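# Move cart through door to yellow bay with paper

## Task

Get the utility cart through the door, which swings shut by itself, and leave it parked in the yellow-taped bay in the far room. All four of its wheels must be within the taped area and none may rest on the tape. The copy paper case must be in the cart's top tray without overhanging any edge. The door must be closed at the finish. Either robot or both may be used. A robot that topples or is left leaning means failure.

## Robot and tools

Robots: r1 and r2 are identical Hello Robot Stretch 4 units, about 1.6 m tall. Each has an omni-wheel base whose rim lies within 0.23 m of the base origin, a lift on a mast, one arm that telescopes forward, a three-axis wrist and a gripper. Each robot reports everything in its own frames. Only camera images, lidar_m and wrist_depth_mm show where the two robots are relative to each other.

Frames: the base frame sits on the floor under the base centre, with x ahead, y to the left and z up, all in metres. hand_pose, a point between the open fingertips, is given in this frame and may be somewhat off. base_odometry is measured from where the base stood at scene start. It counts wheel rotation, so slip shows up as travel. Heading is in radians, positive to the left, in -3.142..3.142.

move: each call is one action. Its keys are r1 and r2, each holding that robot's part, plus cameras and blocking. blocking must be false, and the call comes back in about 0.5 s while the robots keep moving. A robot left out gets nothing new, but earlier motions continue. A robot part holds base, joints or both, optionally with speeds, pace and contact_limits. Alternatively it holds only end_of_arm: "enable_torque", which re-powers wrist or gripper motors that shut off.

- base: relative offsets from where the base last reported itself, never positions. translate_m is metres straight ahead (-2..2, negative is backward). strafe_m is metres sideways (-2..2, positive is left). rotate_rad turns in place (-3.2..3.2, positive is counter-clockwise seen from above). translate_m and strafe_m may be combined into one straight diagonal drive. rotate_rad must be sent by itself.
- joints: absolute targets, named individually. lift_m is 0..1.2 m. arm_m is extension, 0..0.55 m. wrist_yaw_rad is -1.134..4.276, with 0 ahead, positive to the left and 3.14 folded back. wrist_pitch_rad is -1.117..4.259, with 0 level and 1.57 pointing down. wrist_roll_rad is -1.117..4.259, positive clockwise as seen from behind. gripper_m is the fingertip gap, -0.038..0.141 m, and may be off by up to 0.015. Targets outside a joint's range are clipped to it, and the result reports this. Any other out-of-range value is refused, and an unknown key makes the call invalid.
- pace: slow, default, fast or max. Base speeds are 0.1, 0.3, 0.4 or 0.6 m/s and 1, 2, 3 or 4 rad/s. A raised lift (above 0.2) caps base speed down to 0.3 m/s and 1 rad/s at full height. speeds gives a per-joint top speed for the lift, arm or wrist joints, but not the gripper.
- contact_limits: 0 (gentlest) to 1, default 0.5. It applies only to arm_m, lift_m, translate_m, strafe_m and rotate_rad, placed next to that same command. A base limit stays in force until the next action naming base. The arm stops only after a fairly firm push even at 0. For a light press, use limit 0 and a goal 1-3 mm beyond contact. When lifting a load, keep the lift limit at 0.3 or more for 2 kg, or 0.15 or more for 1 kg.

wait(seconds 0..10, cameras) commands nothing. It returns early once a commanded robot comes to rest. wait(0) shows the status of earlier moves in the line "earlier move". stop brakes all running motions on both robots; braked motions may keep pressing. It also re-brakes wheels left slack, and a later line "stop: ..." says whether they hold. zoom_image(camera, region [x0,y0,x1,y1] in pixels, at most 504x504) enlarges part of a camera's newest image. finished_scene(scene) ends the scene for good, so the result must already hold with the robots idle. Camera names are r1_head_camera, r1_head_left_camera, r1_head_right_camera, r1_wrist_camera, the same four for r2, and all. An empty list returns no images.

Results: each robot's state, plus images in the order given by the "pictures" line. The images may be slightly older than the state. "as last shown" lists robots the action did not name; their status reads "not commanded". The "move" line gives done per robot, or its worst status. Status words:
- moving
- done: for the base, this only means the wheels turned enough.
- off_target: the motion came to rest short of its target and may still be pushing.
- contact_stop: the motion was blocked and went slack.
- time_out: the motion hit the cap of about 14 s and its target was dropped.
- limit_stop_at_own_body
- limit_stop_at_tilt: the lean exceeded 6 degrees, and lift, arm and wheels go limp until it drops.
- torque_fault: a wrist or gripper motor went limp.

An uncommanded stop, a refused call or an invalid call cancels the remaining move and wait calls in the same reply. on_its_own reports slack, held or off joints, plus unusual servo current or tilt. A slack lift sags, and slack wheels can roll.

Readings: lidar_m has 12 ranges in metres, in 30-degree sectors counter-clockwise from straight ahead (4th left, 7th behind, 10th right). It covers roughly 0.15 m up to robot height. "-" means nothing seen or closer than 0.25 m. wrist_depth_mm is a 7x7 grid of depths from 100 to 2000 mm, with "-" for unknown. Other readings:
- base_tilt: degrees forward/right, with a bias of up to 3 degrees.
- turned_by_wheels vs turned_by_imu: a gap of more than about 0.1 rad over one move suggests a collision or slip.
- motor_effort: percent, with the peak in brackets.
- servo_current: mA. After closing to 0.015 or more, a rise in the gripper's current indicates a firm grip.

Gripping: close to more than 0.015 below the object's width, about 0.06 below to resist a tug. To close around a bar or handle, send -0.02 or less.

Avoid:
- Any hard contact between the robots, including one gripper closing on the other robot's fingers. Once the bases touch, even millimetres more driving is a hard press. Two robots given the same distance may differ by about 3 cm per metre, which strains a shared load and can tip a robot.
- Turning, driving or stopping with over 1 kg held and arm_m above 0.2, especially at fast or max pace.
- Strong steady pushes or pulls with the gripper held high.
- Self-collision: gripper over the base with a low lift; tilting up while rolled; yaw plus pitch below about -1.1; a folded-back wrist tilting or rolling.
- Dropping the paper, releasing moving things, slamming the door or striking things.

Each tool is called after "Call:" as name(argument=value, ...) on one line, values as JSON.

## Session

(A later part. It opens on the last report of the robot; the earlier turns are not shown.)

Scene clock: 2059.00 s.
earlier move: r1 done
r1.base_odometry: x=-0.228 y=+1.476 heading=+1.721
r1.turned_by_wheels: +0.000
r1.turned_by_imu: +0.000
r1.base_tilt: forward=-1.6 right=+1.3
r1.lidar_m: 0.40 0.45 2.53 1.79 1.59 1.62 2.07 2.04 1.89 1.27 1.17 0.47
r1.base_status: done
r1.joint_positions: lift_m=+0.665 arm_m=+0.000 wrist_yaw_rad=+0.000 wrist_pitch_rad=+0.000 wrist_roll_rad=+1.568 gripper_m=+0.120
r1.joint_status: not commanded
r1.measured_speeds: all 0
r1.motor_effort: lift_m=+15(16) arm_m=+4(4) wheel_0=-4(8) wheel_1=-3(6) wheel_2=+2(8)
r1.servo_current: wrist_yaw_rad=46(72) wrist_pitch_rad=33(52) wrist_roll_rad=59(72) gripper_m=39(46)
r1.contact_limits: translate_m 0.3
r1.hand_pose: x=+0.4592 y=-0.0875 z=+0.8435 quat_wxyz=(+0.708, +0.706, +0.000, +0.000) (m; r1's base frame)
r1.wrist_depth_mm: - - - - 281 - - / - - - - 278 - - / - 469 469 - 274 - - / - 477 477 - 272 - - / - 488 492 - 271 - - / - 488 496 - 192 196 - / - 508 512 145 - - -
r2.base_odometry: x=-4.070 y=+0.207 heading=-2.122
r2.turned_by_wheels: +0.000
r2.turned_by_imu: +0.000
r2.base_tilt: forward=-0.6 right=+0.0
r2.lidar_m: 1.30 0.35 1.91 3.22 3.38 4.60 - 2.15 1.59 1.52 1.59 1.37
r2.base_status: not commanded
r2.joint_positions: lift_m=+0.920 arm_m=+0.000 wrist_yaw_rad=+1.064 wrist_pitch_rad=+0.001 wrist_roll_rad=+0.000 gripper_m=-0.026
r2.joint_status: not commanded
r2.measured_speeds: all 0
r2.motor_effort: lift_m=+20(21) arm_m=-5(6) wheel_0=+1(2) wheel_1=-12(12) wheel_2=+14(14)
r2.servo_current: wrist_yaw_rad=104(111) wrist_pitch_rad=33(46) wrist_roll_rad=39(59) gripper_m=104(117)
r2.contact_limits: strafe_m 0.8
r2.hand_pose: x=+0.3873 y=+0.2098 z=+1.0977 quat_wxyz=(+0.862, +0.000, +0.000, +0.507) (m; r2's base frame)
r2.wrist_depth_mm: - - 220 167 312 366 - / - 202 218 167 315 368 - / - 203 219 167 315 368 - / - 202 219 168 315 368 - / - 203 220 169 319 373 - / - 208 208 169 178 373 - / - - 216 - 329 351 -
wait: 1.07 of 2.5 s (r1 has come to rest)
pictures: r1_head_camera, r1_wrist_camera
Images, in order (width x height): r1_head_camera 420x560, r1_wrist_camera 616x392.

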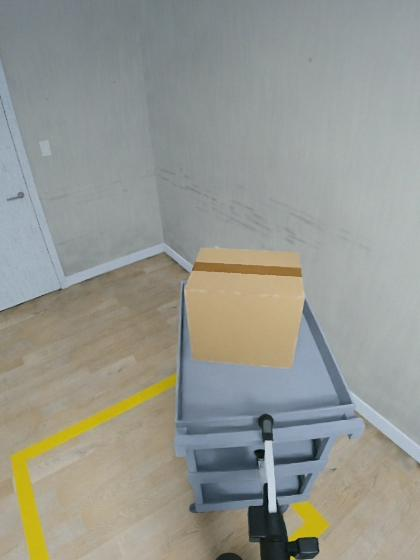

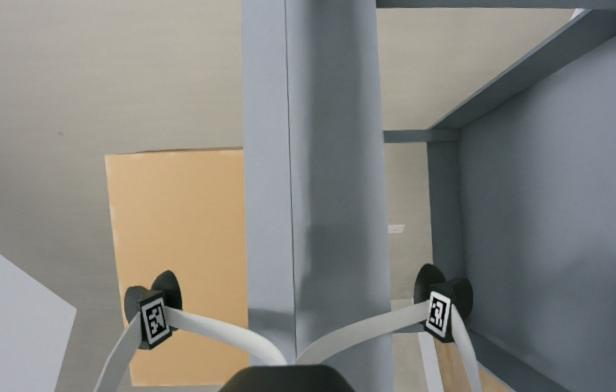

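Call:
move(r1={"base":{"translate_m":0.08},"pace":"slow"}, blocking=false, cameras=[])

Call:
wait(seconds=3, cameras=[])

Call:
move(r1={"joints":{"gripper_m":-0.03}}, blocking=false, cameras=[])

Call:
wait(seconds=2.5, cameras=["r1_head_camera","r1_wrist_camera"])

Scene clock: 2065.80 s.
move: r1 moving
r1.base_odometry: x=-0.230 y=+1.488 heading=+1.721
r1.turned_by_wheels: +0.000
r1.turned_by_imu: +0.000
r1.base_tilt: forward=-1.6 right=+1.3
r1.lidar_m: 0.40 0.42 2.56 1.82 1.60 1.62 2.12 2.04 1.89 1.24 1.16 0.46
r1.base_status: translate_m moving
r1.joint_positions: lift_m=+0.665 arm_m=+0.000 wrist_yaw_rad=+0.000 wrist_pitch_rad=+0.000 wrist_roll_rad=+1.568 gripper_m=+0.120
r1.joint_status: not commanded
r1.measured_speeds: translate_m=+0.048 strafe_m=+0.000 rotate_rad=+0.000 lift_m=+0.000 arm_m=+0.000 wrist_yaw_rad=+0.000 wrist_pitch_rad=+0.000 wrist_roll_rad=+0.000
r1.motor_effort: lift_m=+16(16) arm_m=+4(4) wheel_0=+3(6) wheel_1=+2(4) wheel_2=-4(6)
r1.servo_current: wrist_yaw_rad=52(59) wrist_pitch_rad=46(46) wrist_roll_rad=39(52) gripper_m=39(52)
r1.hand_pose: x=+0.4592 y=-0.0875 z=+0.8435 quat_wxyz=(+0.708, +0.706, +0.000, +0.000) (m; r1's base frame)
r1.wrist_depth_mm: - - - - 271 - - / - - - - 267 - - / - 459 459 263 264 - - / - 466 466 259 262 - - / - 477 473 258 259 - - / - 480 211 255 197 196 - / - 500 496 144 255 - -
r2: as last shown
r2.lidar_m: 1.30 0.35 1.90 3.22 3.34 4.61 - 2.18 1.58 1.51 1.61 1.34
r2.motor_effort: lift_m=+20(21) arm_m=-5(6) wheel_0=+1(1) wheel_1=-11(12) wheel_2=+14(14)
r2.servo_current: wrist_yaw_rad=91(104) wrist_pitch_rad=46(46) wrist_roll_rad=39(52) gripper_m=104(117)
r2.contact_limits: strafe_m 0.8
r2.wrist_depth_mm: - - 221 167 310 366 - / - 202 218 167 312 368 - / - 202 219 167 315 368 - / - 203 220 168 317 368 - / - 203 220 169 317 370 - / - 208 208 169 178 373 - / - - 216 - 330 351 -
pictures: none
No camera images: "cameras" was empty.

Scene clock: 2067.37 s.
earlier move: r1 done
r1.base_odometry: x=-0.240 y=+1.554 heading=+1.720
r1.turned_by_wheels: +0.000
r1.turned_by_imu: +0.000
r1.base_tilt: forward=-1.6 right=+1.3
r1.lidar_m: 0.36 0.36 2.61 1.82 1.65 1.65 2.17 2.09 1.84 1.22 1.12 0.39
r1.base_status: done
r1.joint_positions: lift_m=+0.665 arm_m=+0.000 wrist_yaw_rad=-0.001 wrist_pitch_rad=+0.000 wrist_roll_rad=+1.568 gripper_m=+0.120
r1.joint_status: not commanded
r1.measured_speeds: all 0
r1.motor_effort: lift_m=+16(16) arm_m=+4(4) wheel_0=+4(7) wheel_1=+3(6) wheel_2=-7(8)
r1.servo_current: wrist_yaw_rad=46(65) wrist_pitch_rad=39(52) wrist_roll_rad=52(65) gripper_m=39(52)
r1.hand_pose: x=+0.4592 y=-0.0876 z=+0.8435 quat_wxyz=(+0.708, +0.706, +0.000, +0.000) (m; r1's base frame)
r1.wrist_depth_mm: - - - 211 211 - - / - - - 208 207 - - / - - 144 204 204 - - / - 404 404 200 200 - - / - 410 413 197 197 - - / - 195 415 194 194 191 - / - 427 159 137 191 - -
r2.base_odometry: x=-4.070 y=+0.207 heading=-2.122
r2.turned_by_wheels: +0.000
r2.turned_by_imu: +0.000
r2.base_tilt: forward=-0.6 right=+0.1
r2.lidar_m: 1.29 0.36 1.91 3.23 3.36 4.62 - 2.16 1.57 1.51 1.59 1.34
r2.base_status: not commanded
r2.joint_positions: lift_m=+0.920 arm_m=+0.000 wrist_yaw_rad=+1.064 wrist_pitch_rad=+0.001 wrist_roll_rad=+0.000 gripper_m=-0.026
r2.joint_status: not commanded
r2.measured_speeds: all 0
r2.motor_effort: lift_m=+20(21) arm_m=-5(6) wheel_0=+1(1) wheel_1=-12(12) wheel_2=+13(14)
r2.servo_current: wrist_yaw_rad=98(104) wrist_pitch_rad=46(46) wrist_roll_rad=52(52) gripper_m=111(117)
r2.contact_limits: strafe_m 0.8
r2.hand_pose: x=+0.3873 y=+0.2098 z=+1.0977 quat_wxyz=(+0.862, +0.000, +0.000, +0.507) (m; r2's base frame)
r2.wrist_depth_mm: - - 221 167 312 366 - / - 202 218 167 312 366 - / - 202 218 168 314 368 - / - 202 220 168 315 370 - / - 204 220 168 315 370 - / - 208 207 169 178 373 - / - - 216 - 330 351 -
wait: 1.57 of 3 s (r1 has come to rest)
pictures: none
No camera images: "cameras" was empty.

Scene clock: 2067.87 s.
move: r1 moving
r1.base_odometry: x=-0.240 y=+1.554 heading=+1.720
r1.turned_by_wheels: +0.000
r1.turned_by_imu: +0.000
r1.base_tilt: forward=-1.6 right=+1.3
r1.lidar_m: 0.34 0.36 2.64 1.82 1.61 1.67 2.16 2.09 1.82 1.24 1.12 0.40
r1.base_status: not commanded
r1.joint_positions: lift_m=+0.665 arm_m=+0.000 wrist_yaw_rad=-0.001 wrist_pitch_rad=+0.000 wrist_roll_rad=+1.568 gripper_m=+0.106
r1.joint_status: gripper_m moving
r1.measured_speeds: all 0
r1.motor_effort: lift_m=+15(16) arm_m=+4(4) wheel_0=+3(4) wheel_1=+3(3) wheel_2=-6(7)
r1.servo_current: wrist_yaw_rad=65(65) wrist_pitch_rad=39(52) wrist_roll_rad=46(72) gripper_m=117(117)
r1.hand_pose: x=+0.4592 y=-0.0876 z=+0.8435 quat_wxyz=(+0.708, +0.706, +0.000, +0.000) (m; r1's base frame)
r1.wrist_depth_mm: - - - 211 211 - - / - - - 206 206 - - / - - 143 203 204 - - / - 407 404 199 200 - - / - 413 413 196 197 - - / - 208 418 193 194 189 - / - 421 147 136 190 - -
r2: as last shown
r2.base_tilt: forward=-0.6 right=+0.0
r2.lidar_m: 1.27 0.35 1.91 3.24 3.38 4.60 - 2.16 1.57 1.51 1.57 1.35
r2.motor_effort: lift_m=+20(21) arm_m=-5(5) wheel_0=+1(1) wheel_1=-11(12) wheel_2=+13(14)
r2.servo_current: wrist_yaw_rad=85(98) wrist_pitch_rad=39(46) wrist_roll_rad=46(52) gripper_m=104(111)
r2.contact_limits: strafe_m 0.8
r2.wrist_depth_mm: - - 222 167 312 368 - / - 202 219 167 312 368 - / - 203 220 168 314 368 - / - 203 220 168 315 370 - / - 204 221 169 319 373 - / - 208 207 170 178 375 - / - - 216 - 330 351 -
pictures: none
No camera images: "cameras" was empty.

Scene clock: 2069.63 s.
earlier move: r1 done
r1.base_odometry: x=-0.240 y=+1.555 heading=+1.721
r1.turned_by_wheels: +0.000
r1.turned_by_imu: +0.000
r1.base_tilt: forward=-1.6 right=+1.3
r1.lidar_m: 0.32 0.35 2.64 1.82 1.65 1.66 2.17 2.09 1.81 1.22 1.13 0.39
r1.base_status: not commanded
r1.joint_positions: lift_m=+0.665 arm_m=+0.000 wrist_yaw_rad=+0.000 wrist_pitch_rad=+0.009 wrist_roll_rad=+1.568 gripper_m=-0.028
r1.joint_status: all done
r1.measured_speeds: all 0
r1.motor_effort: lift_m=+15(16) arm_m=-4(4) wheel_0=+0(4) wheel_1=+1(3) wheel_2=+2(7)
r1.servo_current: wrist_yaw_rad=46(72) wrist_pitch_rad=52(65) wrist_roll_rad=52(72) gripper_m=130(351)
r1.hand_pose: x=+0.4593 y=-0.0874 z=+0.8410 quat_wxyz=(+0.708, +0.706, +0.003, -0.003) (m; r1's base frame)
r1.wrist_depth_mm: - - 116 178 179 - - / - - 115 177 178 - - / - 373 115 176 178 - - / 373 375 114 175 176 - - / 389 389 114 174 175 - - / - 397 113 173 174 165 - / - 163 112 172 173 153 -
r2.base_odometry: x=-4.070 y=+0.207 heading=-2.122
r2.turned_by_wheels: +0.000
r2.turned_by_imu: +0.000
r2.base_tilt: forward=-0.6 right=+0.0
r2.lidar_m: 1.29 0.35 1.89 3.22 3.35 4.61 - 2.18 1.60 1.50 1.61 1.33
r2.base_status: not commanded
r2.joint_positions: lift_m=+0.920 arm_m=+0.000 wrist_yaw_rad=+1.064 wrist_pitch_rad=+0.001 wrist_roll_rad=+0.000 gripper_m=-0.026
r2.joint_status: not commanded
r2.measured_speeds: all 0
r2.motor_effort: lift_m=+20(21) arm_m=-5(6) wheel_0=+1(1) wheel_1=-11(12) wheel_2=+14(14)
r2.servo_current: wrist_yaw_rad=91(104) wrist_pitch_rad=46(46) wrist_roll_rad=39(52) gripper_m=111(117)
r2.contact_limits: strafe_m 0.8
r2.hand_pose: x=+0.3873 y=+0.2098 z=+1.0977 quat_wxyz=(+0.862, +0.000, +0.000, +0.507) (m; r2's base frame)
r2.wrist_depth_mm: - - 220 167 312 366 - / - 202 218 167 312 368 - / - 203 219 167 310 368 - / - 204 220 168 314 370 - / - 203 220 168 317 370 - / - 208 208 169 179 373 - / - - 216 - 330 353 -
wait: 1.77 of 2.5 s (r1 has come to rest)
pictures: r1_head_camera, r1_wrist_camera
Images, in order (width x height): r1_head_camera 420x560, r1_wrist_camera 616x392.

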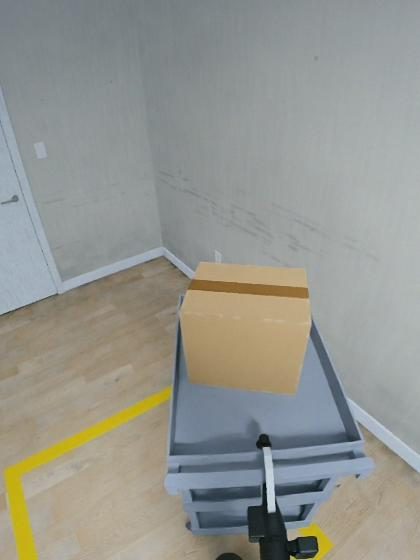

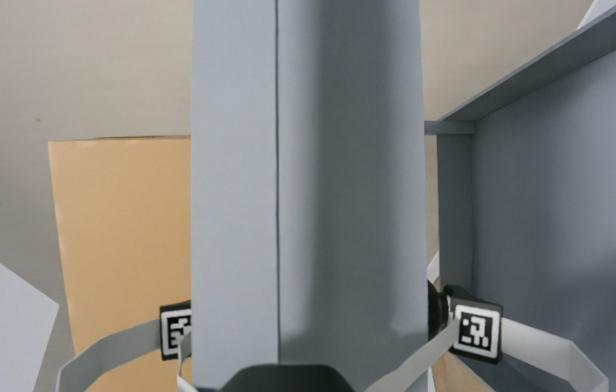

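Call:
move(r1={"base":{"strafe_m":0.22},"pace":"slow","contact_limits":{"strafe_m":0.8}}, blocking=false, cameras=[])

Call:
wait(seconds=6, cameras=["r1_head_camera"])

Call:
move(r1={"base":{"rotate_rad":-0.28},"pace":"slow","contact_limits":{"rotate_rad":0.8}}, blocking=false, cameras=[])

Call:
wait(seconds=5, cameras=["r1_head_camera"])

Scene clock: 2080.83 s.
move: r1 moving
r1.base_odometry: x=-0.254 y=+1.553 heading=+1.720
r1.turned_by_wheels: +0.000
r1.turned_by_imu: -0.001
r1.base_tilt: forward=-1.6 right=+1.3
r1.lidar_m: 0.32 0.34 2.58 1.82 1.64 1.65 2.13 2.09 1.85 1.26 1.14 0.39
r1.base_status: strafe_m moving
r1.joint_positions: lift_m=+0.665 arm_m=+0.000 wrist_yaw_rad=+0.000 wrist_pitch_rad=+0.009 wrist_roll_rad=+1.568 gripper_m=-0.028
r1.joint_status: not commanded
r1.measured_speeds: translate_m=+0.000 strafe_m=+0.056 rotate_rad=-0.002 lift_m=+0.000 arm_m=+0.000 wrist_yaw_rad=+0.000 wrist_pitch_rad=+0.000 wrist_roll_rad=+0.000
r1.motor_effort: lift_m=+16(16) arm_m=-4(4) wheel_0=-9(11) wheel_1=+8(8) wheel_2=+0(2)
r1.servo_current: wrist_yaw_rad=52(72) wrist_pitch_rad=59(65) wrist_roll_rad=46(72) gripper_m=130(137)
r1.contact_limits: strafe_m 0.8
r1.hand_pose: x=+0.4593 y=-0.0874 z=+0.8410 quat_wxyz=(+0.708, +0.706, +0.003, -0.003) (m; r1's base frame)
r1.wrist_depth_mm: - - 116 179 180 - - / - - 116 178 178 - - / - 370 115 177 178 - - / 377 375 114 175 177 - - / 384 387 114 174 175 - - / - 394 113 173 174 163 - / - 163 112 173 173 153 -
r2: as last shown
r2.base_tilt: forward=-0.6 right=+0.1
r2.lidar_m: 1.28 0.34 1.87 3.25 3.38 4.61 - 2.16 1.59 1.50 1.57 1.38
r2.motor_effort: lift_m=+21(21) arm_m=-5(6) wheel_0=+1(1) wheel_1=-11(12) wheel_2=+13(14)
r2.servo_current: wrist_yaw_rad=85(98) wrist_pitch_rad=39(46) wrist_roll_rad=52(52) gripper_m=111(111)
r2.contact_limits: strafe_m 0.8
r2.wrist_depth_mm: - - 220 167 312 368 - / - 202 219 167 314 366 - / - 202 218 167 315 368 - / - 204 220 168 315 370 - / - 204 220 169 315 370 - / - 208 208 169 178 375 - / - - 216 - 330 351 -
pictures: none
No camera images: "cameras" was empty.

Scene clock: 2083.67 s.
earlier move: r1 done
r1.base_odometry: x=-0.457 y=+1.522 heading=+1.720
r1.turned_by_wheels: -0.001
r1.turned_by_imu: -0.001
r1.base_tilt: forward=-1.6 right=+1.3
r1.lidar_m: 0.36 0.42 2.34 1.61 7.18 1.50 1.91 2.23 2.13 1.41 0.41 0.36
r1.base_status: done
r1.joint_positions: lift_m=+0.665 arm_m=+0.000 wrist_yaw_rad=-0.007 wrist_pitch_rad=+0.011 wrist_roll_rad=+1.568 gripper_m=-0.028
r1.joint_status: not commanded
r1.measured_speeds: all 0
r1.motor_effort: lift_m=+15(16) arm_m=-4(4) wheel_0=-9(14) wheel_1=+1(8) wheel_2=-4(6)
r1.servo_current: wrist_yaw_rad=59(78) wrist_pitch_rad=65(65) wrist_roll_rad=46(72) gripper_m=111(137)
r1.contact_limits: strafe_m 0.8
r1.hand_pose: x=+0.4587 y=-0.0894 z=+0.8404 quat_wxyz=(+0.708, +0.706, +0.001, -0.006) (m; r1's base frame)
r1.wrist_depth_mm: - - 101 158 159 - - / 347 349 104 163 163 - - / 366 368 107 167 170 - - / 389 392 110 172 174 - - / - 418 113 177 178 - - / - 445 117 182 183 159 - / - 154 121 187 190 1366 -
r2.base_odometry: x=-4.070 y=+0.207 heading=-2.122
r2.turned_by_wheels: +0.000
r2.turned_by_imu: +0.000
r2.base_tilt: forward=-0.6 right=+0.0
r2.lidar_m: 1.29 0.36 1.90 3.24 3.36 4.61 - 2.18 1.59 1.52 1.58 1.37
r2.base_status: not commanded
r2.joint_positions: lift_m=+0.920 arm_m=+0.000 wrist_yaw_rad=+1.064 wrist_pitch_rad=+0.001 wrist_roll_rad=+0.000 gripper_m=-0.026
r2.joint_status: not commanded
r2.measured_speeds: all 0
r2.motor_effort: lift_m=+21(21) arm_m=-5(6) wheel_0=+1(1) wheel_1=-11(12) wheel_2=+13(14)
r2.servo_current: wrist_yaw_rad=91(104) wrist_pitch_rad=39(46) wrist_roll_rad=46(59) gripper_m=104(117)
r2.contact_limits: strafe_m 0.8
r2.hand_pose: x=+0.3873 y=+0.2098 z=+1.0977 quat_wxyz=(+0.862, +0.000, +0.000, +0.507) (m; r2's base frame)
r2.wrist_depth_mm: - - 221 167 312 366 - / - 201 218 167 314 368 - / - 202 219 167 314 368 - / - 203 220 168 315 370 - / - 203 220 168 317 373 - / - 208 207 169 179 375 - / - - 216 - 332 351 -
wait: 2.83 of 6 s (r1 has come to rest)
pictures: r1_head_camera
Images, in order (width x height): r1_head_camera 420x560.

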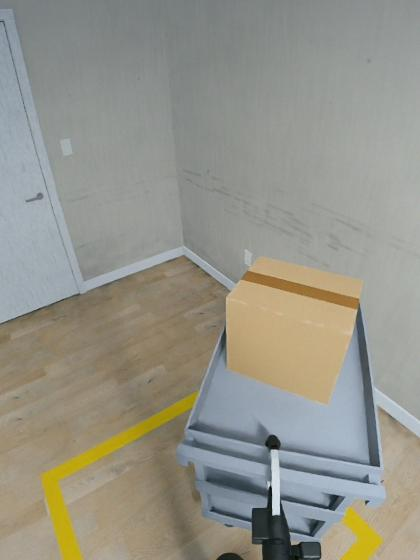

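Scene clock: 2084.17 s.
move: r1 moving
r1.base_odometry: x=-0.457 y=+1.522 heading=+1.596
r1.turned_by_wheels: -0.124
r1.turned_by_imu: -0.124
r1.base_tilt: forward=-1.6 right=+1.3
r1.lidar_m: 0.35 0.37 2.49 1.70 1.60 1.51 1.75 2.21 2.23 1.52 1.29 0.39
r1.base_status: rotate_rad moving
r1.joint_positions: lift_m=+0.665 arm_m=+0.000 wrist_yaw_rad=+0.004 wrist_pitch_rad=+0.011 wrist_roll_rad=+1.568 gripper_m=-0.028
r1.joint_status: not commanded
r1.measured_speeds: translate_m=+0.001 strafe_m=+0.000 rotate_rad=-0.490 lift_m=+0.000 arm_m=+0.000 wrist_yaw_rad=+0.051 wrist_pitch_rad=+0.000 wrist_roll_rad=+0.000
r1.motor_effort: lift_m=+15(16) arm_m=-4(4) wheel_0=+9(11) wheel_1=+4(5) wheel_2=+11(11)
r1.servo_current: wrist_yaw_rad=46(59) wrist_pitch_rad=52(65) wrist_roll_rad=46(52) gripper_m=111(117)
r1.contact_limits: rotate_rad 0.8
r1.hand_pose: x=+0.4596 y=-0.0863 z=+0.8404 quat_wxyz=(+0.708, +0.706, +0.005, -0.002) (m; r1's base frame)
r1.wrist_depth_mm: - - 106 164 165 - - / - 355 108 167 169 - - / 364 368 111 171 173 - - / 384 387 113 175 176 - - / - 410 116 178 180 - - / - 430 119 182 183 162 - / - 154 121 186 187 163 -
r2: as last shown
r2.base_tilt: forward=-0.6 right=+0.1
r2.lidar_m: 1.30 0.36 1.89 3.24 3.36 4.58 - 2.16 1.58 1.50 1.60 1.33
r2.motor_effort: lift_m=+20(21) arm_m=-5(5) wheel_0=+1(1) wheel_1=-12(12) wheel_2=+14(14)
r2.servo_current: wrist_yaw_rad=85(98) wrist_pitch_rad=39(39) wrist_roll_rad=52(52) gripper_m=111(111)
r2.contact_limits: strafe_m 0.8
r2.wrist_depth_mm: - - 222 167 312 368 - / - 202 218 167 310 368 - / - 202 220 168 315 368 - / - 203 219 168 315 368 - / - 204 220 168 315 373 - / - 208 207 169 178 377 - / - - 216 - 330 353 -
pictures: none
No camera images: "cameras" was empty.

Scene clock: 2085.03 s.
earlier move: r1 done
r1.base_odometry: x=-0.457 y=+1.522 heading=+1.441
r1.turned_by_wheels: -0.155
r1.turned_by_imu: -0.155
r1.base_tilt: forward=-1.6 right=+1.3
r1.lidar_m: 0.32 0.33 2.48 1.84 1.59 1.50 1.62 2.27 2.22 1.65 1.32 0.41
r1.base_status: done
r1.joint_positions: lift_m=+0.665 arm_m=+0.000 wrist_yaw_rad=+0.007 wrist_pitch_rad=+0.011 wrist_roll_rad=+1.571 gripper_m=-0.028
r1.joint_status: not commanded
r1.measured_speeds: all 0
r1.motor_effort: lift_m=+16(16) arm_m=-4(4) wheel_0=+6(11) wheel_1=+3(5) wheel_2=+5(12)
r1.servo_current: wrist_yaw_rad=65(72) wrist_pitch_rad=72(72) wrist_roll_rad=39(65) gripper_m=111(117)
r1.contact_limits: rotate_rad 0.8
r1.hand_pose: x=+0.4599 y=-0.0854 z=+0.8404 quat_wxyz=(+0.707, +0.707, +0.006, -0.001) (m; r1's base frame)
r1.wrist_depth_mm: - - - 199 200 - - / - - 133 196 198 - - / - - - 193 194 - - / 384 387 - 190 191 - - / 392 394 - 186 188 - - / - 402 175 185 185 167 - / - 163 173 181 182 154 -
r2.base_odometry: x=-4.070 y=+0.207 heading=-2.122
r2.turned_by_wheels: +0.000
r2.turned_by_imu: +0.000
r2.base_tilt: forward=-0.6 right=+0.0
r2.lidar_m: 1.26 0.34 1.89 3.23 3.37 4.62 - 2.16 1.58 1.51 1.58 1.34
r2.base_status: not commanded
r2.joint_positions: lift_m=+0.920 arm_m=+0.000 wrist_yaw_rad=+1.064 wrist_pitch_rad=+0.001 wrist_roll_rad=+0.000 gripper_m=-0.026
r2.joint_status: not commanded
r2.measured_speeds: all 0
r2.motor_effort: lift_m=+21(21) arm_m=-5(6) wheel_0=+1(1) wheel_1=-11(12) wheel_2=+13(14)
r2.servo_current: wrist_yaw_rad=91(104) wrist_pitch_rad=33(46) wrist_roll_rad=59(59) gripper_m=111(117)
r2.contact_limits: strafe_m 0.8
r2.hand_pose: x=+0.3873 y=+0.2098 z=+1.0977 quat_wxyz=(+0.862, +0.000, +0.000, +0.507) (m; r2's base frame)
r2.wrist_depth_mm: - - 222 167 314 366 - / - 202 217 167 312 368 - / - 203 219 167 315 368 - / - 202 220 168 315 373 - / - 204 220 168 317 373 - / - 208 208 169 178 373 - / - - 216 - 330 351 -
wait: 0.87 of 5 s (r1 has come to rest)
pictures: r1_head_camera
Images, in order (width x height): r1_head_camera 420x560.

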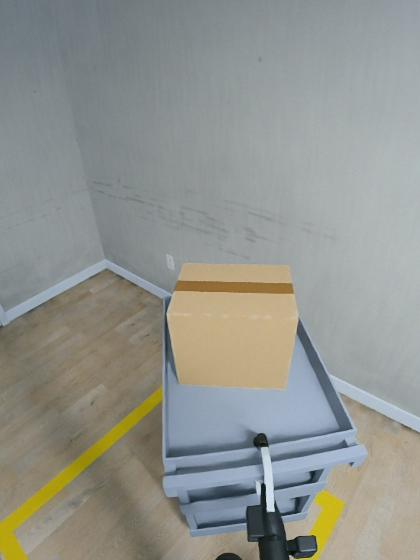

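Call:
move(r1={"base":{"strafe_m":0.24},"pace":"slow","contact_limits":{"strafe_m":0.8}}, blocking=false, cameras=[])

Call:
wait(seconds=6, cameras=[])

Call:
move(r1={"base":{"rotate_rad":-0.33},"pace":"slow","contact_limits":{"rotate_rad":0.8}}, blocking=false, cameras=[])

Call:
wait(seconds=5, cameras=["r1_head_camera"])

Scene clock: 2097.17 s.
move: r1 moving
r1.base_odometry: x=-0.471 y=+1.524 heading=+1.441
r1.turned_by_wheels: +0.000
r1.turned_by_imu: +0.000
r1.base_tilt: forward=-1.6 right=+1.3
r1.lidar_m: 0.33 0.34 2.47 1.85 1.58 1.49 1.60 2.26 2.23 1.68 1.31 0.40
r1.base_status: strafe_m moving
r1.joint_positions: lift_m=+0.665 arm_m=+0.000 wrist_yaw_rad=+0.003 wrist_pitch_rad=+0.011 wrist_roll_rad=+1.571 gripper_m=-0.028
r1.joint_status: not commanded
r1.measured_speeds: translate_m=+0.000 strafe_m=+0.056 rotate_rad=-0.004 lift_m=+0.000 arm_m=+0.000 wrist_yaw_rad=-0.036 wrist_pitch_rad=+0.000 wrist_roll_rad=+0.000
r1.motor_effort: lift_m=+16(16) arm_m=-4(4) wheel_0=-6(6) wheel_1=+8(10) wheel_2=+2(5)
r1.servo_current: wrist_yaw_rad=52(72) wrist_pitch_rad=65(65) wrist_roll_rad=52(65) gripper_m=111(117)
r1.contact_limits: strafe_m 0.8
r1.hand_pose: x=+0.4596 y=-0.0864 z=+0.8404 quat_wxyz=(+0.707, +0.707, +0.005, -0.003) (m; r1's base frame)
r1.wrist_depth_mm: - - 136 201 201 - - / - - 134 198 198 - - / - - - 193 195 - - / 387 389 - 190 191 - - / 392 394 - 187 189 - - / - 397 175 184 184 166 - / - 157 173 181 182 154 -
r2: as last shown
r2.lidar_m: 1.28 0.34 1.87 3.23 3.37 4.60 - 2.17 1.58 1.51 1.59 1.36
r2.motor_effort: lift_m=+20(21) arm_m=-5(6) wheel_0=+1(1) wheel_1=-11(12) wheel_2=+14(14)
r2.servo_current: wrist_yaw_rad=85(91) wrist_pitch_rad=39(46) wrist_roll_rad=46(52) gripper_m=104(111)
r2.contact_limits: strafe_m 0.8
r2.wrist_depth_mm: - - 222 167 314 368 - / - 202 218 167 312 368 - / - 203 219 167 315 368 - / - 203 220 167 315 370 - / - 204 220 168 317 373 - / - 208 208 169 178 373 - / - - 217 - 330 351 -
pictures: none
No camera images: "cameras" was empty.

Scene clock: 2100.23 s.
earlier move: r1 done
r1.base_odometry: x=-0.695 y=+1.553 heading=+1.440
r1.turned_by_wheels: -0.001
r1.turned_by_imu: -0.001
r1.base_tilt: forward=-1.6 right=+1.3
r1.lidar_m: 0.35 0.42 2.30 1.66 1.40 1.41 1.43 2.24 2.41 1.84 0.46 0.36
r1.base_status: done
r1.joint_positions: lift_m=+0.665 arm_m=+0.000 wrist_yaw_rad=-0.007 wrist_pitch_rad=+0.011 wrist_roll_rad=+1.569 gripper_m=-0.028
r1.joint_status: not commanded
r1.measured_speeds: all 0
r1.motor_effort: lift_m=+16(16) arm_m=+4(4) wheel_0=-7(10) wheel_1=+1(10) wheel_2=-5(6)
r1.servo_current: wrist_yaw_rad=52(72) wrist_pitch_rad=65(72) wrist_roll_rad=39(72) gripper_m=104(117)
r1.contact_limits: strafe_m 0.8
r1.hand_pose: x=+0.4587 y=-0.0893 z=+0.8404 quat_wxyz=(+0.708, +0.706, +0.001, -0.006) (m; r1's base frame)
r1.wrist_depth_mm: - - 111 169 170 - - / - 375 112 171 173 - - / 368 370 114 175 175 - - / 384 389 115 177 178 - - / - 407 118 180 181 - - / - 427 120 182 183 159 - / - 157 121 185 186 163 -
r2.base_odometry: x=-4.070 y=+0.207 heading=-2.122
r2.turned_by_wheels: +0.000
r2.turned_by_imu: +0.000
r2.base_tilt: forward=-0.6 right=+0.0
r2.lidar_m: 1.27 0.35 1.88 3.24 3.37 4.62 - 2.15 1.57 1.51 1.58 1.36
r2.base_status: not commanded
r2.joint_positions: lift_m=+0.920 arm_m=+0.000 wrist_yaw_rad=+1.064 wrist_pitch_rad=+0.001 wrist_roll_rad=+0.000 gripper_m=-0.026
r2.joint_status: not commanded
r2.measured_speeds: all 0
r2.motor_effort: lift_m=+20(21) arm_m=-5(6) wheel_0=+1(1) wheel_1=-11(12) wheel_2=+13(14)
r2.servo_current: wrist_yaw_rad=91(111) wrist_pitch_rad=39(46) wrist_roll_rad=59(59) gripper_m=117(117)
r2.contact_limits: strafe_m 0.8
r2.hand_pose: x=+0.3873 y=+0.2098 z=+1.0977 quat_wxyz=(+0.862, +0.000, +0.000, +0.507) (m; r2's base frame)
r2.wrist_depth_mm: - - 222 167 312 366 - / - 201 218 167 312 368 - / - 202 219 167 314 368 - / - 203 220 168 314 368 - / - 204 220 168 317 373 - / - 208 208 169 178 375 - / - - 216 - 329 353 -
wait: 3.07 of 6 s (r1 has come to rest)
pictures: none
No camera images: "cameras" was empty.

Scene clock: 2100.73 s.
move: r1 moving
r1.base_odometry: x=-0.695 y=+1.553 heading=+1.316
r1.turned_by_wheels: -0.124
r1.turned_by_imu: -0.124
r1.base_tilt: forward=-1.6 right=+1.3
r1.lidar_m: 0.36 0.35 2.28 1.83 1.37 2.05 1.41 1.96 2.40 2.05 1.52 0.40
r1.base_status: rotate_rad moving
r1.joint_positions: lift_m=+0.665 arm_m=+0.000 wrist_yaw_rad=+0.006 wrist_pitch_rad=+0.011 wrist_roll_rad=+1.569 gripper_m=-0.028
r1.joint_status: not commanded
r1.measured_speeds: translate_m=+0.000 strafe_m=+0.001 rotate_rad=-0.479 lift_m=+0.000 arm_m=+0.000 wrist_yaw_rad=+0.073 wrist_pitch_rad=+0.000 wrist_roll_rad=+0.000
r1.motor_effort: lift_m=+16(16) arm_m=-1(4) wheel_0=+9(9) wheel_1=+6(7) wheel_2=+9(9)
r1.servo_current: wrist_yaw_rad=39(65) wrist_pitch_rad=59(65) wrist_roll_rad=46(59) gripper_m=104(111)
r1.contact_limits: rotate_rad 0.8
r1.hand_pose: x=+0.4598 y=-0.0858 z=+0.8404 quat_wxyz=(+0.708, +0.706, +0.006, -0.002) (m; r1's base frame)
r1.wrist_depth_mm: - - 117 176 178 - - / - - 118 178 179 - - / 373 373 118 179 180 - - / 382 387 119 180 181 - - / 399 404 121 182 182 - - / - 418 121 182 185 160 - / - 157 122 185 185 157 -
r2: as last shown
r2.lidar_m: 1.29 0.35 1.87 3.24 3.36 4.62 - 2.19 1.59 1.50 1.58 1.36
r2.motor_effort: lift_m=+21(21) arm_m=-5(6) wheel_0=+1(1) wheel_1=-11(12) wheel_2=+13(14)
r2.servo_current: wrist_yaw_rad=85(91) wrist_pitch_rad=46(46) wrist_roll_rad=52(59) gripper_m=104(117)
r2.contact_limits: strafe_m 0.8
r2.wrist_depth_mm: - - 221 167 312 366 - / - 202 217 167 314 368 - / - 202 219 168 314 368 - / - 202 220 168 315 370 - / - 204 220 169 315 370 - / - 208 208 169 179 373 - / - - 217 - 332 351 -
pictures: none
No camera images: "cameras" was empty.

Scene clock: 2101.67 s.
earlier move: r1 done
r1.base_odometry: x=-0.695 y=+1.553 heading=+1.112
r1.turned_by_wheels: -0.204
r1.turned_by_imu: -0.205
r1.base_tilt: forward=-1.6 right=+1.3
r1.lidar_m: 0.30 0.30 2.30 2.30 1.46 1.41 1.43 1.63 2.40 2.44 1.62 0.41
r1.base_status: done
r1.joint_positions: lift_m=+0.665 arm_m=+0.000 wrist_yaw_rad=+0.012 wrist_pitch_rad=+0.011 wrist_roll_rad=+1.572 gripper_m=-0.028
r1.joint_status: not commanded
r1.measured_speeds: all 0
r1.motor_effort: lift_m=+16(16) arm_m=-4(4) wheel_0=+12(13) wheel_1=+5(8) wheel_2=+7(14)
r1.servo_current: wrist_yaw_rad=85(91) wrist_pitch_rad=59(72) wrist_roll_rad=46(59) gripper_m=98(111)
r1.contact_limits: rotate_rad 0.8
r1.hand_pose: x=+0.4603 y=-0.0841 z=+0.8404 quat_wxyz=(+0.707, +0.708, +0.008, +0.000) (m; r1's base frame)
r1.wrist_depth_mm: - - - 230 236 - 1078 / - - - 220 220 - - / - - - 211 212 - - / - 399 - 202 204 - - / 394 397 394 195 196 - - / 394 394 176 187 189 167 - / - 157 173 181 181 153 -
r2.base_odometry: x=-4.070 y=+0.207 heading=-2.122
r2.turned_by_wheels: +0.000
r2.turned_by_imu: +0.000
r2.base_tilt: forward=-0.6 right=+0.1
r2.lidar_m: 1.28 0.34 1.89 3.23 3.38 4.61 - 2.17 1.59 1.50 1.58 1.36
r2.base_status: not commanded
r2.joint_positions: lift_m=+0.920 arm_m=+0.000 wrist_yaw_rad=+1.064 wrist_pitch_rad=+0.001 wrist_roll_rad=+0.000 gripper_m=-0.026
r2.joint_status: not commanded
r2.measured_speeds: all 0
r2.motor_effort: lift_m=+20(21) arm_m=-5(6) wheel_0=+1(1) wheel_1=-11(12) wheel_2=+13(14)
r2.servo_current: wrist_yaw_rad=91(98) wrist_pitch_rad=33(52) wrist_roll_rad=52(59) gripper_m=111(117)
r2.contact_limits: strafe_m 0.8
r2.hand_pose: x=+0.3873 y=+0.2098 z=+1.0977 quat_wxyz=(+0.862, +0.000, +0.000, +0.507) (m; r2's base frame)
r2.wrist_depth_mm: - - 221 167 314 366 - / - 202 218 167 314 368 - / - 202 219 168 314 368 - / - 203 220 168 314 368 - / - 204 220 169 317 373 - / - 208 208 169 178 373 - / - - 216 - 330 351 -
wait: 0.93 of 5 s (r1 has come to rest)
pictures: r1_head_camera
Images, in order (width x height): r1_head_camera 420x560.

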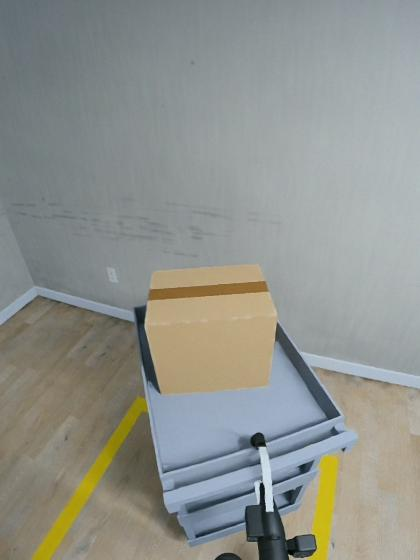

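Call:
move(r1={"base":{"strafe_m":0.26},"pace":"slow","contact_limits":{"strafe_m":0.8}}, blocking=false, cameras=[])

Call:
wait(seconds=6, cameras=["r1_head_camera"])

Scene clock: 2117.07 s.
move: r1 moving
r1.base_odometry: x=-0.708 y=+1.559 heading=+1.112
r1.turned_by_wheels: +0.000
r1.turned_by_imu: +0.000
r1.base_tilt: forward=-1.6 right=+1.3
r1.lidar_m: 0.30 0.30 2.28 2.29 1.47 1.38 1.43 1.62 2.41 2.45 1.63 0.41
r1.base_status: strafe_m moving
r1.joint_positions: lift_m=+0.665 arm_m=+0.000 wrist_yaw_rad=+0.008 wrist_pitch_rad=+0.011 wrist_roll_rad=+1.572 gripper_m=-0.028
r1.joint_status: not commanded
r1.measured_speeds: translate_m=+0.000 strafe_m=+0.055 rotate_rad=+0.000 lift_m=+0.000 arm_m=+0.000 wrist_yaw_rad=-0.050 wrist_pitch_rad=+0.000 wrist_roll_rad=+0.000
r1.motor_effort: lift_m=+16(16) arm_m=-4(4) wheel_0=-8(12) wheel_1=+7(10) wheel_2=+3(5)
r1.servo_current: wrist_yaw_rad=72(91) wrist_pitch_rad=59(65) wrist_roll_rad=52(65) gripper_m=111(111)
r1.contact_limits: strafe_m 0.8
r1.hand_pose: x=+0.4600 y=-0.0851 z=+0.8404 quat_wxyz=(+0.707, +0.708, +0.007, -0.001) (m; r1's base frame)
r1.wrist_depth_mm: - - - 232 255 - 1078 / - - - 221 224 - - / - - - 213 212 - - / - 399 142 204 204 - - / 394 399 397 195 196 - - / 394 392 175 187 189 166 - / - 157 174 181 181 154 -
r2: as last shown
r2.lidar_m: 1.30 0.37 1.89 3.23 3.37 4.62 - 2.17 1.57 1.52 1.56 1.34
r2.motor_effort: lift_m=+20(21) arm_m=-6(6) wheel_0=+1(1) wheel_1=-11(12) wheel_2=+13(14)
r2.servo_current: wrist_yaw_rad=91(98) wrist_pitch_rad=39(39) wrist_roll_rad=46(59) gripper_m=111(111)
r2.contact_limits: strafe_m 0.8
r2.wrist_depth_mm: - - 221 166 312 366 - / - 202 218 167 314 366 - / - 202 219 167 315 366 - / - 203 220 168 315 368 - / - 203 220 168 317 373 - / - 208 208 169 178 373 - / - - 216 - 330 353 -
pictures: none
No camera images: "cameras" was empty.

Scene clock: 2120.33 s.
earlier move: r1 done
r1.base_odometry: x=-0.928 y=+1.668 heading=+1.111
r1.turned_by_wheels: -0.001
r1.turned_by_imu: -0.002
r1.base_tilt: forward=-1.6 right=+1.3
r1.lidar_m: 0.33 0.35 2.06 2.08 1.37 1.22 1.46 1.52 2.65 2.67 1.72 0.38
r1.base_status: done
r1.joint_positions: lift_m=+0.665 arm_m=+0.000 wrist_yaw_rad=-0.007 wrist_pitch_rad=+0.011 wrist_roll_rad=+1.569 gripper_m=-0.028
r1.joint_status: not commanded
r1.measured_speeds: all 0
r1.motor_effort: lift_m=+16(16) arm_m=+4(4) wheel_0=-5(12) wheel_1=+3(10) wheel_2=-5(7)
r1.servo_current: wrist_yaw_rad=52(91) wrist_pitch_rad=59(78) wrist_roll_rad=46(65) gripper_m=104(117)
r1.contact_limits: strafe_m 0.8
r1.hand_pose: x=+0.4587 y=-0.0894 z=+0.8404 quat_wxyz=(+0.708, +0.707, +0.001, -0.006) (m; r1's base frame)
r1.wrist_depth_mm: - - - 191 192 - 1182 / - - - 190 191 - - / - 384 382 188 190 - - / - 389 389 186 187 - - / 399 397 399 185 186 - - / - 404 176 184 185 160 - / - 156 172 183 183 154 -
r2.base_odometry: x=-4.070 y=+0.207 heading=-2.122
r2.turned_by_wheels: +0.000
r2.turned_by_imu: +0.000
r2.base_tilt: forward=-0.6 right=+0.0
r2.lidar_m: 1.29 0.37 1.89 3.23 3.38 4.62 - 2.16 1.59 1.51 1.59 1.35
r2.base_status: not commanded
r2.joint_positions: lift_m=+0.920 arm_m=+0.000 wrist_yaw_rad=+1.064 wrist_pitch_rad=+0.001 wrist_roll_rad=+0.000 gripper_m=-0.026
r2.joint_status: not commanded
r2.measured_speeds: all 0
r2.motor_effort: lift_m=+21(21) arm_m=-5(6) wheel_0=+1(1) wheel_1=-12(12) wheel_2=+13(14)
r2.servo_current: wrist_yaw_rad=85(104) wrist_pitch_rad=39(46) wrist_roll_rad=46(59) gripper_m=111(117)
r2.contact_limits: strafe_m 0.8
r2.hand_pose: x=+0.3873 y=+0.2098 z=+1.0977 quat_wxyz=(+0.862, +0.000, +0.000, +0.507) (m; r2's base frame)
r2.wrist_depth_mm: - - 221 166 312 368 - / - 202 218 167 314 366 - / - 202 219 167 314 368 - / - 203 220 168 315 370 - / - 203 220 168 319 373 - / - 208 207 169 178 375 - / - - 216 - 330 351 -
wait: 3.27 of 6 s (r1 has come to rest)
pictures: r1_head_camera
Images, in order (width x height): r1_head_camera 420x560.

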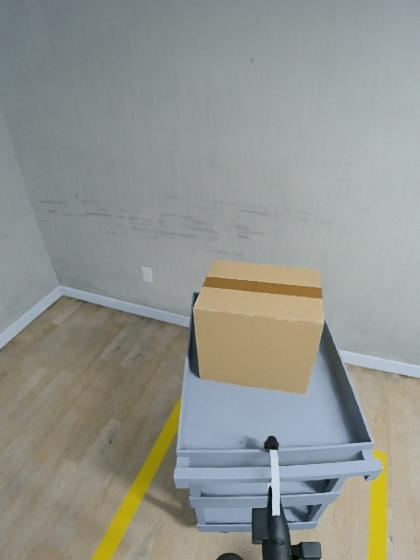

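Call:
move(r1={"base":{"translate_m":-0.23},"pace":"slow","contact_limits":{"translate_m":0.8}}, blocking=false, cameras=[])

Call:
wait(seconds=6, cameras=["r1_head_camera"])

Scene clock: 2130.13 s.
move: r1 moving
r1.base_odometry: x=-0.934 y=+1.657 heading=+1.111
r1.turned_by_wheels: -0.001
r1.turned_by_imu: -0.001
r1.base_tilt: forward=-1.6 right=+1.2
r1.lidar_m: 0.34 0.35 2.06 2.07 1.35 1.22 1.43 1.52 2.64 2.67 1.72 0.39
r1.base_status: translate_m moving
r1.joint_positions: lift_m=+0.665 arm_m=+0.000 wrist_yaw_rad=-0.003 wrist_pitch_rad=+0.011 wrist_roll_rad=+1.569 gripper_m=-0.028
r1.joint_status: not commanded
r1.measured_speeds: translate_m=-0.050 strafe_m=+0.000 rotate_rad=+0.000 lift_m=+0.000 arm_m=+0.000 wrist_yaw_rad=+0.005 wrist_pitch_rad=+0.000 wrist_roll_rad=+0.000
r1.motor_effort: lift_m=+16(16) arm_m=-4(4) wheel_0=-11(11) wheel_1=-7(7) wheel_2=+9(9)
r1.servo_current: wrist_yaw_rad=39(59) wrist_pitch_rad=59(65) wrist_roll_rad=52(59) gripper_m=104(111)
r1.contact_limits: translate_m 0.8
r1.hand_pose: x=+0.4591 y=-0.0882 z=+0.8404 quat_wxyz=(+0.708, +0.707, +0.003, -0.005) (m; r1's base frame)
r1.wrist_depth_mm: - - - 187 189 - - / - - - 187 188 - - / 377 379 379 187 188 - - / 384 389 389 186 187 - - / 399 399 402 185 186 - - / - 415 175 185 186 162 - / - 151 173 185 185 156 -
r2: as last shown
r2.lidar_m: 1.30 0.35 1.88 3.23 3.37 4.61 - 2.17 1.61 1.50 1.56 1.37
r2.motor_effort: lift_m=+20(21) arm_m=-5(6) wheel_0=+1(1) wheel_1=-11(12) wheel_2=+13(14)
r2.servo_current: wrist_yaw_rad=104(104) wrist_pitch_rad=33(46) wrist_roll_rad=52(52) gripper_m=104(117)
r2.contact_limits: strafe_m 0.8
r2.wrist_depth_mm: - - 221 167 312 366 - / - 202 219 167 312 368 - / - 202 220 167 315 370 - / - 203 220 168 315 373 - / - 204 220 169 317 368 - / - 208 208 169 179 375 - / - - 216 - 329 353 -
pictures: none
No camera images: "cameras" was empty.

Scene clock: 2133.23 s.
earlier move: r1 done
r1.base_odometry: x=-1.030 y=+1.462 heading=+1.112
r1.turned_by_wheels: +0.001
r1.turned_by_imu: +0.003
r1.base_tilt: forward=-1.6 right=+1.2
r1.lidar_m: 0.33 0.35 2.13 1.82 1.13 1.04 1.24 1.23 2.46 2.61 1.94 0.40
r1.base_status: done
r1.joint_positions: lift_m=+0.665 arm_m=+0.000 wrist_yaw_rad=+0.006 wrist_pitch_rad=+0.011 wrist_roll_rad=+1.569 gripper_m=-0.028
r1.joint_status: not commanded
r1.measured_speeds: all 0
r1.motor_effort: lift_m=+16(16) arm_m=-4(4) wheel_0=+4(11) wheel_1=-2(8) wheel_2=+7(16)
r1.servo_current: wrist_yaw_rad=52(78) wrist_pitch_rad=59(72) wrist_roll_rad=46(72) gripper_m=104(111)
r1.contact_limits: translate_m 0.8
r1.hand_pose: x=+0.4599 y=-0.0856 z=+0.8404 quat_wxyz=(+0.708, +0.707, +0.006, -0.002) (m; r1's base frame)
r1.wrist_depth_mm: - - - 198 198 - 1205 / - - - 194 196 - - / - - - 191 193 - - / 387 387 389 190 191 - - / 394 394 399 187 188 - - / - 402 175 185 186 163 - / - 156 173 183 184 153 -
r2.base_odometry: x=-4.070 y=+0.207 heading=-2.122
r2.turned_by_wheels: +0.000
r2.turned_by_imu: +0.000
r2.base_tilt: forward=-0.6 right=+0.0
r2.lidar_m: 1.29 0.36 1.88 3.22 3.36 4.61 - 2.15 1.57 1.52 1.60 1.35
r2.base_status: not commanded
r2.joint_positions: lift_m=+0.920 arm_m=+0.000 wrist_yaw_rad=+1.064 wrist_pitch_rad=+0.001 wrist_roll_rad=+0.000 gripper_m=-0.026
r2.joint_status: not commanded
r2.measured_speeds: all 0
r2.motor_effort: lift_m=+20(21) arm_m=-5(6) wheel_0=+1(1) wheel_1=-11(12) wheel_2=+14(14)
r2.servo_current: wrist_yaw_rad=85(104) wrist_pitch_rad=39(46) wrist_roll_rad=39(59) gripper_m=111(117)
r2.contact_limits: strafe_m 0.8
r2.hand_pose: x=+0.3873 y=+0.2098 z=+1.0977 quat_wxyz=(+0.862, +0.000, +0.000, +0.507) (m; r2's base frame)
r2.wrist_depth_mm: - - 221 167 310 366 - / - 201 218 167 314 366 - / - 203 219 167 314 368 - / - 203 220 168 315 373 - / - 204 220 168 317 370 - / - 208 208 169 179 375 - / - - 216 - 330 349 -
wait: 3.10 of 6 s (r1 has come to rest)
pictures: r1_head_camera
Images, in order (width x height): r1_head_camera 420x560.

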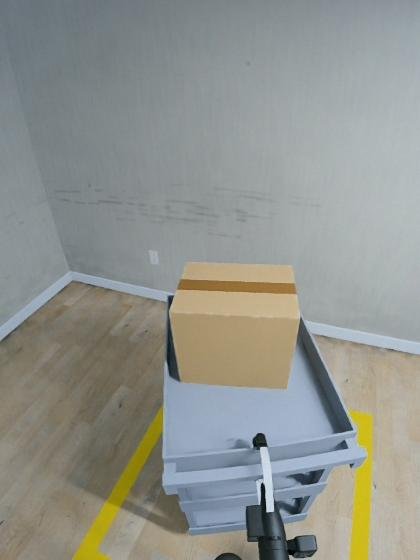

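Call:
move(r1={"joints":{"gripper_m":0.11}}, r2={"joints":{"gripper_m":0.12}}, blocking=false, cameras=[])

Call:
wait(seconds=2.5, cameras=["r1_wrist_camera","r2_head_camera","r2_wrist_camera"])

Scene clock: 2142.17 s.
move: r1 moving; r2 moving
r1.base_odometry: x=-1.030 y=+1.462 heading=+1.112
r1.turned_by_wheels: +0.000
r1.turned_by_imu: -0.001
r1.base_tilt: forward=-1.6 right=+1.2
r1.lidar_m: 0.33 0.34 2.12 1.84 1.13 1.04 1.20 1.23 2.43 2.58 1.97 0.39
r1.base_status: not commanded
r1.joint_positions: lift_m=+0.665 arm_m=+0.000 wrist_yaw_rad=+0.006 wrist_pitch_rad=+0.011 wrist_roll_rad=+1.569 gripper_m=-0.004
r1.joint_status: gripper_m moving
r1.measured_speeds: all 0
r1.motor_effort: lift_m=+16(16) arm_m=+0(4) wheel_0=+4(4) wheel_1=-2(2) wheel_2=+3(7)
r1.servo_current: wrist_yaw_rad=39(65) wrist_pitch_rad=59(72) wrist_roll_rad=39(65) gripper_m=33(98)
r1.contact_limits: translate_m 0.8
r1.hand_pose: x=+0.4598 y=-0.0856 z=+0.8404 quat_wxyz=(+0.708, +0.707, +0.006, -0.002) (m; r1's base frame)
r1.wrist_depth_mm: - - - 202 203 - 1205 / - - - 199 200 - - / - - - 195 197 - - / 389 392 392 193 195 - - / 397 402 402 191 191 - - / - 404 177 188 189 162 - / - 161 175 186 186 156 -
r2.base_odometry: x=-4.070 y=+0.207 heading=-2.122
r2.turned_by_wheels: +0.000
r2.turned_by_imu: +0.000
r2.base_tilt: forward=-0.6 right=+0.0
r2.lidar_m: 1.29 0.37 1.88 3.23 3.38 4.62 - 2.19 1.59 1.50 1.58 1.36
r2.base_status: not commanded
r2.joint_positions: lift_m=+0.920 arm_m=+0.000 wrist_yaw_rad=+1.064 wrist_pitch_rad=+0.001 wrist_roll_rad=+0.000 gripper_m=+0.000
r2.joint_status: gripper_m moving
r2.measured_speeds: all 0
r2.motor_effort: lift_m=+20(21) arm_m=-5(6) wheel_0=+1(1) wheel_1=-11(12) wheel_2=+14(14)
r2.servo_current: wrist_yaw_rad=85(98) wrist_pitch_rad=46(46) wrist_roll_rad=39(65) gripper_m=98(104)
r2.contact_limits: strafe_m 0.8
r2.hand_pose: x=+0.3873 y=+0.2098 z=+1.0977 quat_wxyz=(+0.862, +0.000, +0.000, +0.507) (m; r2's base frame)
r2.wrist_depth_mm: - 206 224 169 319 375 - / - 208 224 178 319 373 - / - 209 225 178 320 377 - / - 209 226 173 314 379 - / - - 227 174 315 379 - / - - 213 173 183 379 - / - - 224 - 336 359 -
pictures: none
No camera images: "cameras" was empty.

Scene clock: 2143.77 s.
earlier move: r1 done; r2 moving
r1.base_odometry: x=-1.030 y=+1.462 heading=+1.112
r1.turned_by_wheels: +0.000
r1.turned_by_imu: +0.000
r1.base_tilt: forward=-1.6 right=+1.3
r1.lidar_m: 0.37 0.39 2.13 1.79 1.13 1.05 1.23 1.24 2.45 2.60 1.93 0.44
r1.base_status: not commanded
r1.joint_positions: lift_m=+0.665 arm_m=+0.000 wrist_yaw_rad=+0.003 wrist_pitch_rad=+0.006 wrist_roll_rad=+1.569 gripper_m=+0.110
r1.joint_status: all done
r1.measured_speeds: all 0
r1.motor_effort: lift_m=+16(16) arm_m=+4(4) wheel_0=+4(5) wheel_1=-1(2) wheel_2=+1(7)
r1.servo_current: wrist_yaw_rad=39(72) wrist_pitch_rad=52(72) wrist_roll_rad=39(65) gripper_m=33(98)
r1.contact_limits: translate_m 0.8
r1.hand_pose: x=+0.4595 y=-0.0867 z=+0.8416 quat_wxyz=(+0.708, +0.707, +0.003, -0.001) (m; r1's base frame)
r1.wrist_depth_mm: - - - 238 238 1366 1160 / - - - 236 236 - - / - - 173 233 234 - - / - 427 430 230 232 - - / - 439 436 228 229 - - / - 442 190 228 201 - - / - 455 459 141 224 - -
r2.base_odometry: x=-4.070 y=+0.207 heading=-2.122
r2.turned_by_wheels: +0.000
r2.turned_by_imu: +0.000
r2.base_tilt: forward=-0.7 right=+0.1
r2.lidar_m: 1.29 0.78 0.62 3.23 3.39 4.62 - 2.18 1.55 1.51 1.58 1.35
r2.base_status: not commanded
r2.joint_positions: lift_m=+0.920 arm_m=+0.000 wrist_yaw_rad=+1.079 wrist_pitch_rad=+0.001 wrist_roll_rad=+0.000 gripper_m=+0.120
r2.joint_status: gripper_m moving
r2.measured_speeds: all 0
r2.motor_effort: lift_m=+20(21) arm_m=-5(6) wheel_0=+1(1) wheel_1=-1(12) wheel_2=+5(14)
r2.servo_current: wrist_yaw_rad=46(98) wrist_pitch_rad=39(46) wrist_roll_rad=52(65) gripper_m=39(111)
r2.contact_limits: strafe_m 0.8
r2.hand_pose: x=+0.3842 y=+0.2130 z=+1.0977 quat_wxyz=(+0.858, +0.000, +0.000, +0.514) (m; r2's base frame)
r2.wrist_depth_mm: - - - - - - - / - - 469 - - - - / - - 469 - - - - / - - 473 - - - - / - - - - - - - / - - 196 - 185 - - / - - - - - - -
wait: 1.60 of 2.5 s (r1 has come to rest)
pictures: r1_wrist_camera, r2_head_camera, r2_wrist_camera
Images, in order (width x height): r1_wrist_camera 616x392, r2_head_camera 420x560, r2_wrist_camera 616x392.

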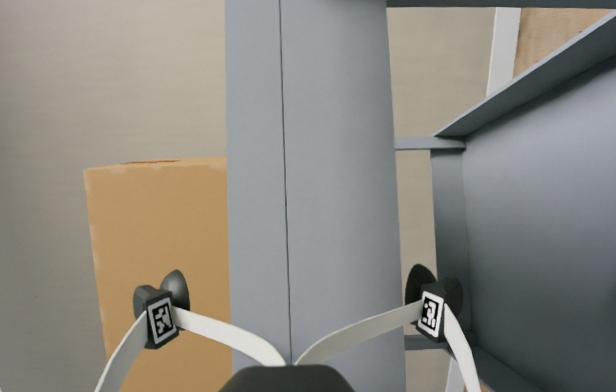

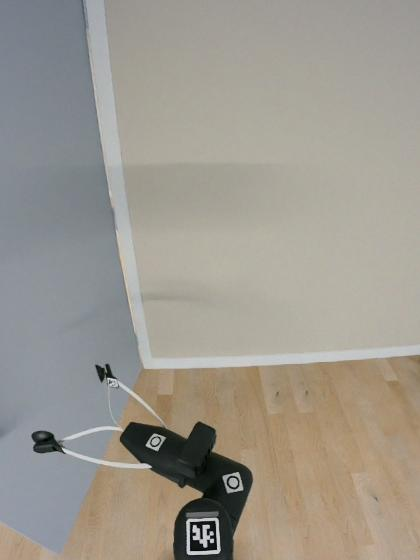

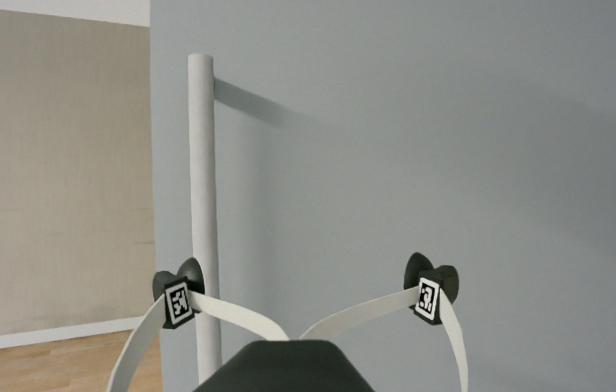

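Call:
move(r1={"base":{"translate_m":-0.35},"pace":"slow","contact_limits":{"translate_m":0.2}}, blocking=false, cameras=[])

Call:
wait(seconds=6, cameras=["r1_head_camera","r2_head_camera"])

Scene clock: 2148.03 s.
earlier move: r2 done
move: r1 moving
r1.base_odometry: x=-1.036 y=+1.451 heading=+1.111
r1.turned_by_wheels: +0.000
r1.turned_by_imu: +0.000
r1.base_tilt: forward=-1.6 right=+1.3
r1.lidar_m: 0.38 0.40 2.15 1.78 1.12 1.04 1.16 1.24 2.44 2.61 1.97 0.42
r1.base_status: translate_m moving
r1.joint_positions: lift_m=+0.665 arm_m=+0.000 wrist_yaw_rad=+0.003 wrist_pitch_rad=+0.006 wrist_roll_rad=+1.569 gripper_m=+0.110
r1.joint_status: not commanded
r1.measured_speeds: translate_m=-0.048 strafe_m=+0.000 rotate_rad=-0.002 lift_m=+0.000 arm_m=+0.000 wrist_yaw_rad=+0.000 wrist_pitch_rad=+0.000 wrist_roll_rad=+0.000
r1.motor_effort: lift_m=+15(16) arm_m=+4(4) wheel_0=-4(6) wheel_1=-2(6) wheel_2=+6(6)
r1.servo_current: wrist_yaw_rad=65(65) wrist_pitch_rad=46(59) wrist_roll_rad=46(65) gripper_m=46(46)
r1.contact_limits: translate_m 0.2
r1.hand_pose: x=+0.4595 y=-0.0867 z=+0.8416 quat_wxyz=(+0.708, +0.707, +0.003, -0.001) (m; r1's base frame)
r1.wrist_depth_mm: - - - 249 250 1397 1160 / - - - 247 247 - - / - - - 242 244 - - / - 439 439 240 242 - - / - 449 452 238 240 - - / - 455 190 236 201 - - / - 190 466 142 236 - -
r2.base_odometry: x=-4.070 y=+0.207 heading=-2.122
r2.turned_by_wheels: +0.000
r2.turned_by_imu: +0.001
r2.base_tilt: forward=-0.7 right=+0.1
r2.lidar_m: 1.30 1.36 1.65 3.21 3.38 4.59 - 2.18 1.56 1.52 1.58 1.34
r2.base_status: not commanded
r2.joint_positions: lift_m=+0.920 arm_m=+0.000 wrist_yaw_rad=+1.079 wrist_pitch_rad=+0.001 wrist_roll_rad=+0.000 gripper_m=+0.120
r2.joint_status: all done
r2.measured_speeds: all 0
r2.motor_effort: lift_m=+20(21) arm_m=-5(6) wheel_0=+1(1) wheel_1=-1(2) wheel_2=+6(6)
r2.servo_current: wrist_yaw_rad=46(52) wrist_pitch_rad=39(46) wrist_roll_rad=39(52) gripper_m=46(52)
r2.contact_limits: strafe_m 0.8
r2.hand_pose: x=+0.3842 y=+0.2130 z=+1.0977 quat_wxyz=(+0.858, +0.000, +0.000, +0.514) (m; r2's base frame)
r2.wrist_depth_mm: - - - - - - - / - - - - - - - / - - - - - - - / - - - - - - - / - - - - 1464 - - / - - 201 - 186 - - / - - - - - - -
pictures: none
No camera images: "cameras" was empty.

Scene clock: 2152.33 s.
earlier move: r1 done
r1.base_odometry: x=-1.185 y=+1.149 heading=+1.111
r1.turned_by_wheels: +0.000
r1.turned_by_imu: +0.000
r1.base_tilt: forward=-1.6 right=+1.3
r1.lidar_m: 0.71 2.52 2.24 1.22 0.80 0.76 0.77 0.89 1.69 2.48 2.31 0.78
r1.base_status: done
r1.joint_positions: lift_m=+0.665 arm_m=+0.000 wrist_yaw_rad=+0.003 wrist_pitch_rad=+0.006 wrist_roll_rad=+1.569 gripper_m=+0.110
r1.joint_status: not commanded
r1.measured_speeds: all 0
r1.motor_effort: lift_m=+16(16) arm_m=+4(4) wheel_0=-4(7) wheel_1=-2(7) wheel_2=+3(6)
r1.servo_current: wrist_yaw_rad=46(72) wrist_pitch_rad=39(59) wrist_roll_rad=65(72) gripper_m=52(52)
r1.contact_limits: translate_m 0.2
r1.hand_pose: x=+0.4595 y=-0.0867 z=+0.8416 quat_wxyz=(+0.708, +0.707, +0.003, -0.001) (m; r1's base frame)
r1.wrist_depth_mm: - - - - - 1576 1229 / - - - 530 - 1397 1118 / - - - 585 - 585 - / - - 778 574 1182 - - / - - 788 569 - - 580 / - - 798 512 198 211 574 / - - - 136 - - 569
r2.base_odometry: x=-4.070 y=+0.207 heading=-2.122
r2.turned_by_wheels: +0.000
r2.turned_by_imu: +0.001
r2.base_tilt: forward=-0.6 right=+0.0
r2.lidar_m: 1.29 1.35 1.77 3.23 3.37 4.62 - 2.17 1.58 1.51 1.59 1.37
r2.base_status: not commanded
r2.joint_positions: lift_m=+0.920 arm_m=+0.000 wrist_yaw_rad=+1.079 wrist_pitch_rad=+0.001 wrist_roll_rad=+0.000 gripper_m=+0.120
r2.joint_status: all done
r2.measured_speeds: all 0
r2.motor_effort: lift_m=+20(21) arm_m=-5(6) wheel_0=+1(1) wheel_1=-1(2) wheel_2=+5(6)
r2.servo_current: wrist_yaw_rad=46(59) wrist_pitch_rad=46(52) wrist_roll_rad=39(65) gripper_m=52(59)
r2.contact_limits: strafe_m 0.8
r2.hand_pose: x=+0.3842 y=+0.2130 z=+1.0977 quat_wxyz=(+0.858, +0.000, +0.000, +0.514) (m; r2's base frame)
r2.wrist_depth_mm: - - - - - - - / - - - - - - - / - - - - - - - / - - - - - - - / - - - - 1576 - - / - - 200 - 187 - - / - - - - - - -
wait: 4.30 of 6 s (r1 has come to rest)
pictures: r1_head_camera, r2_head_camera
Images, in order (width x height): r1_head_camera 420x560, r2_head_camera 420x560.

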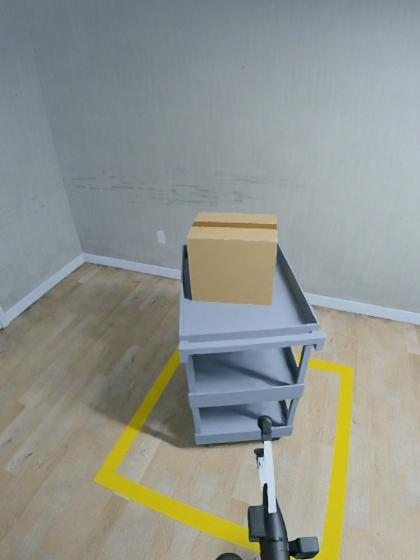

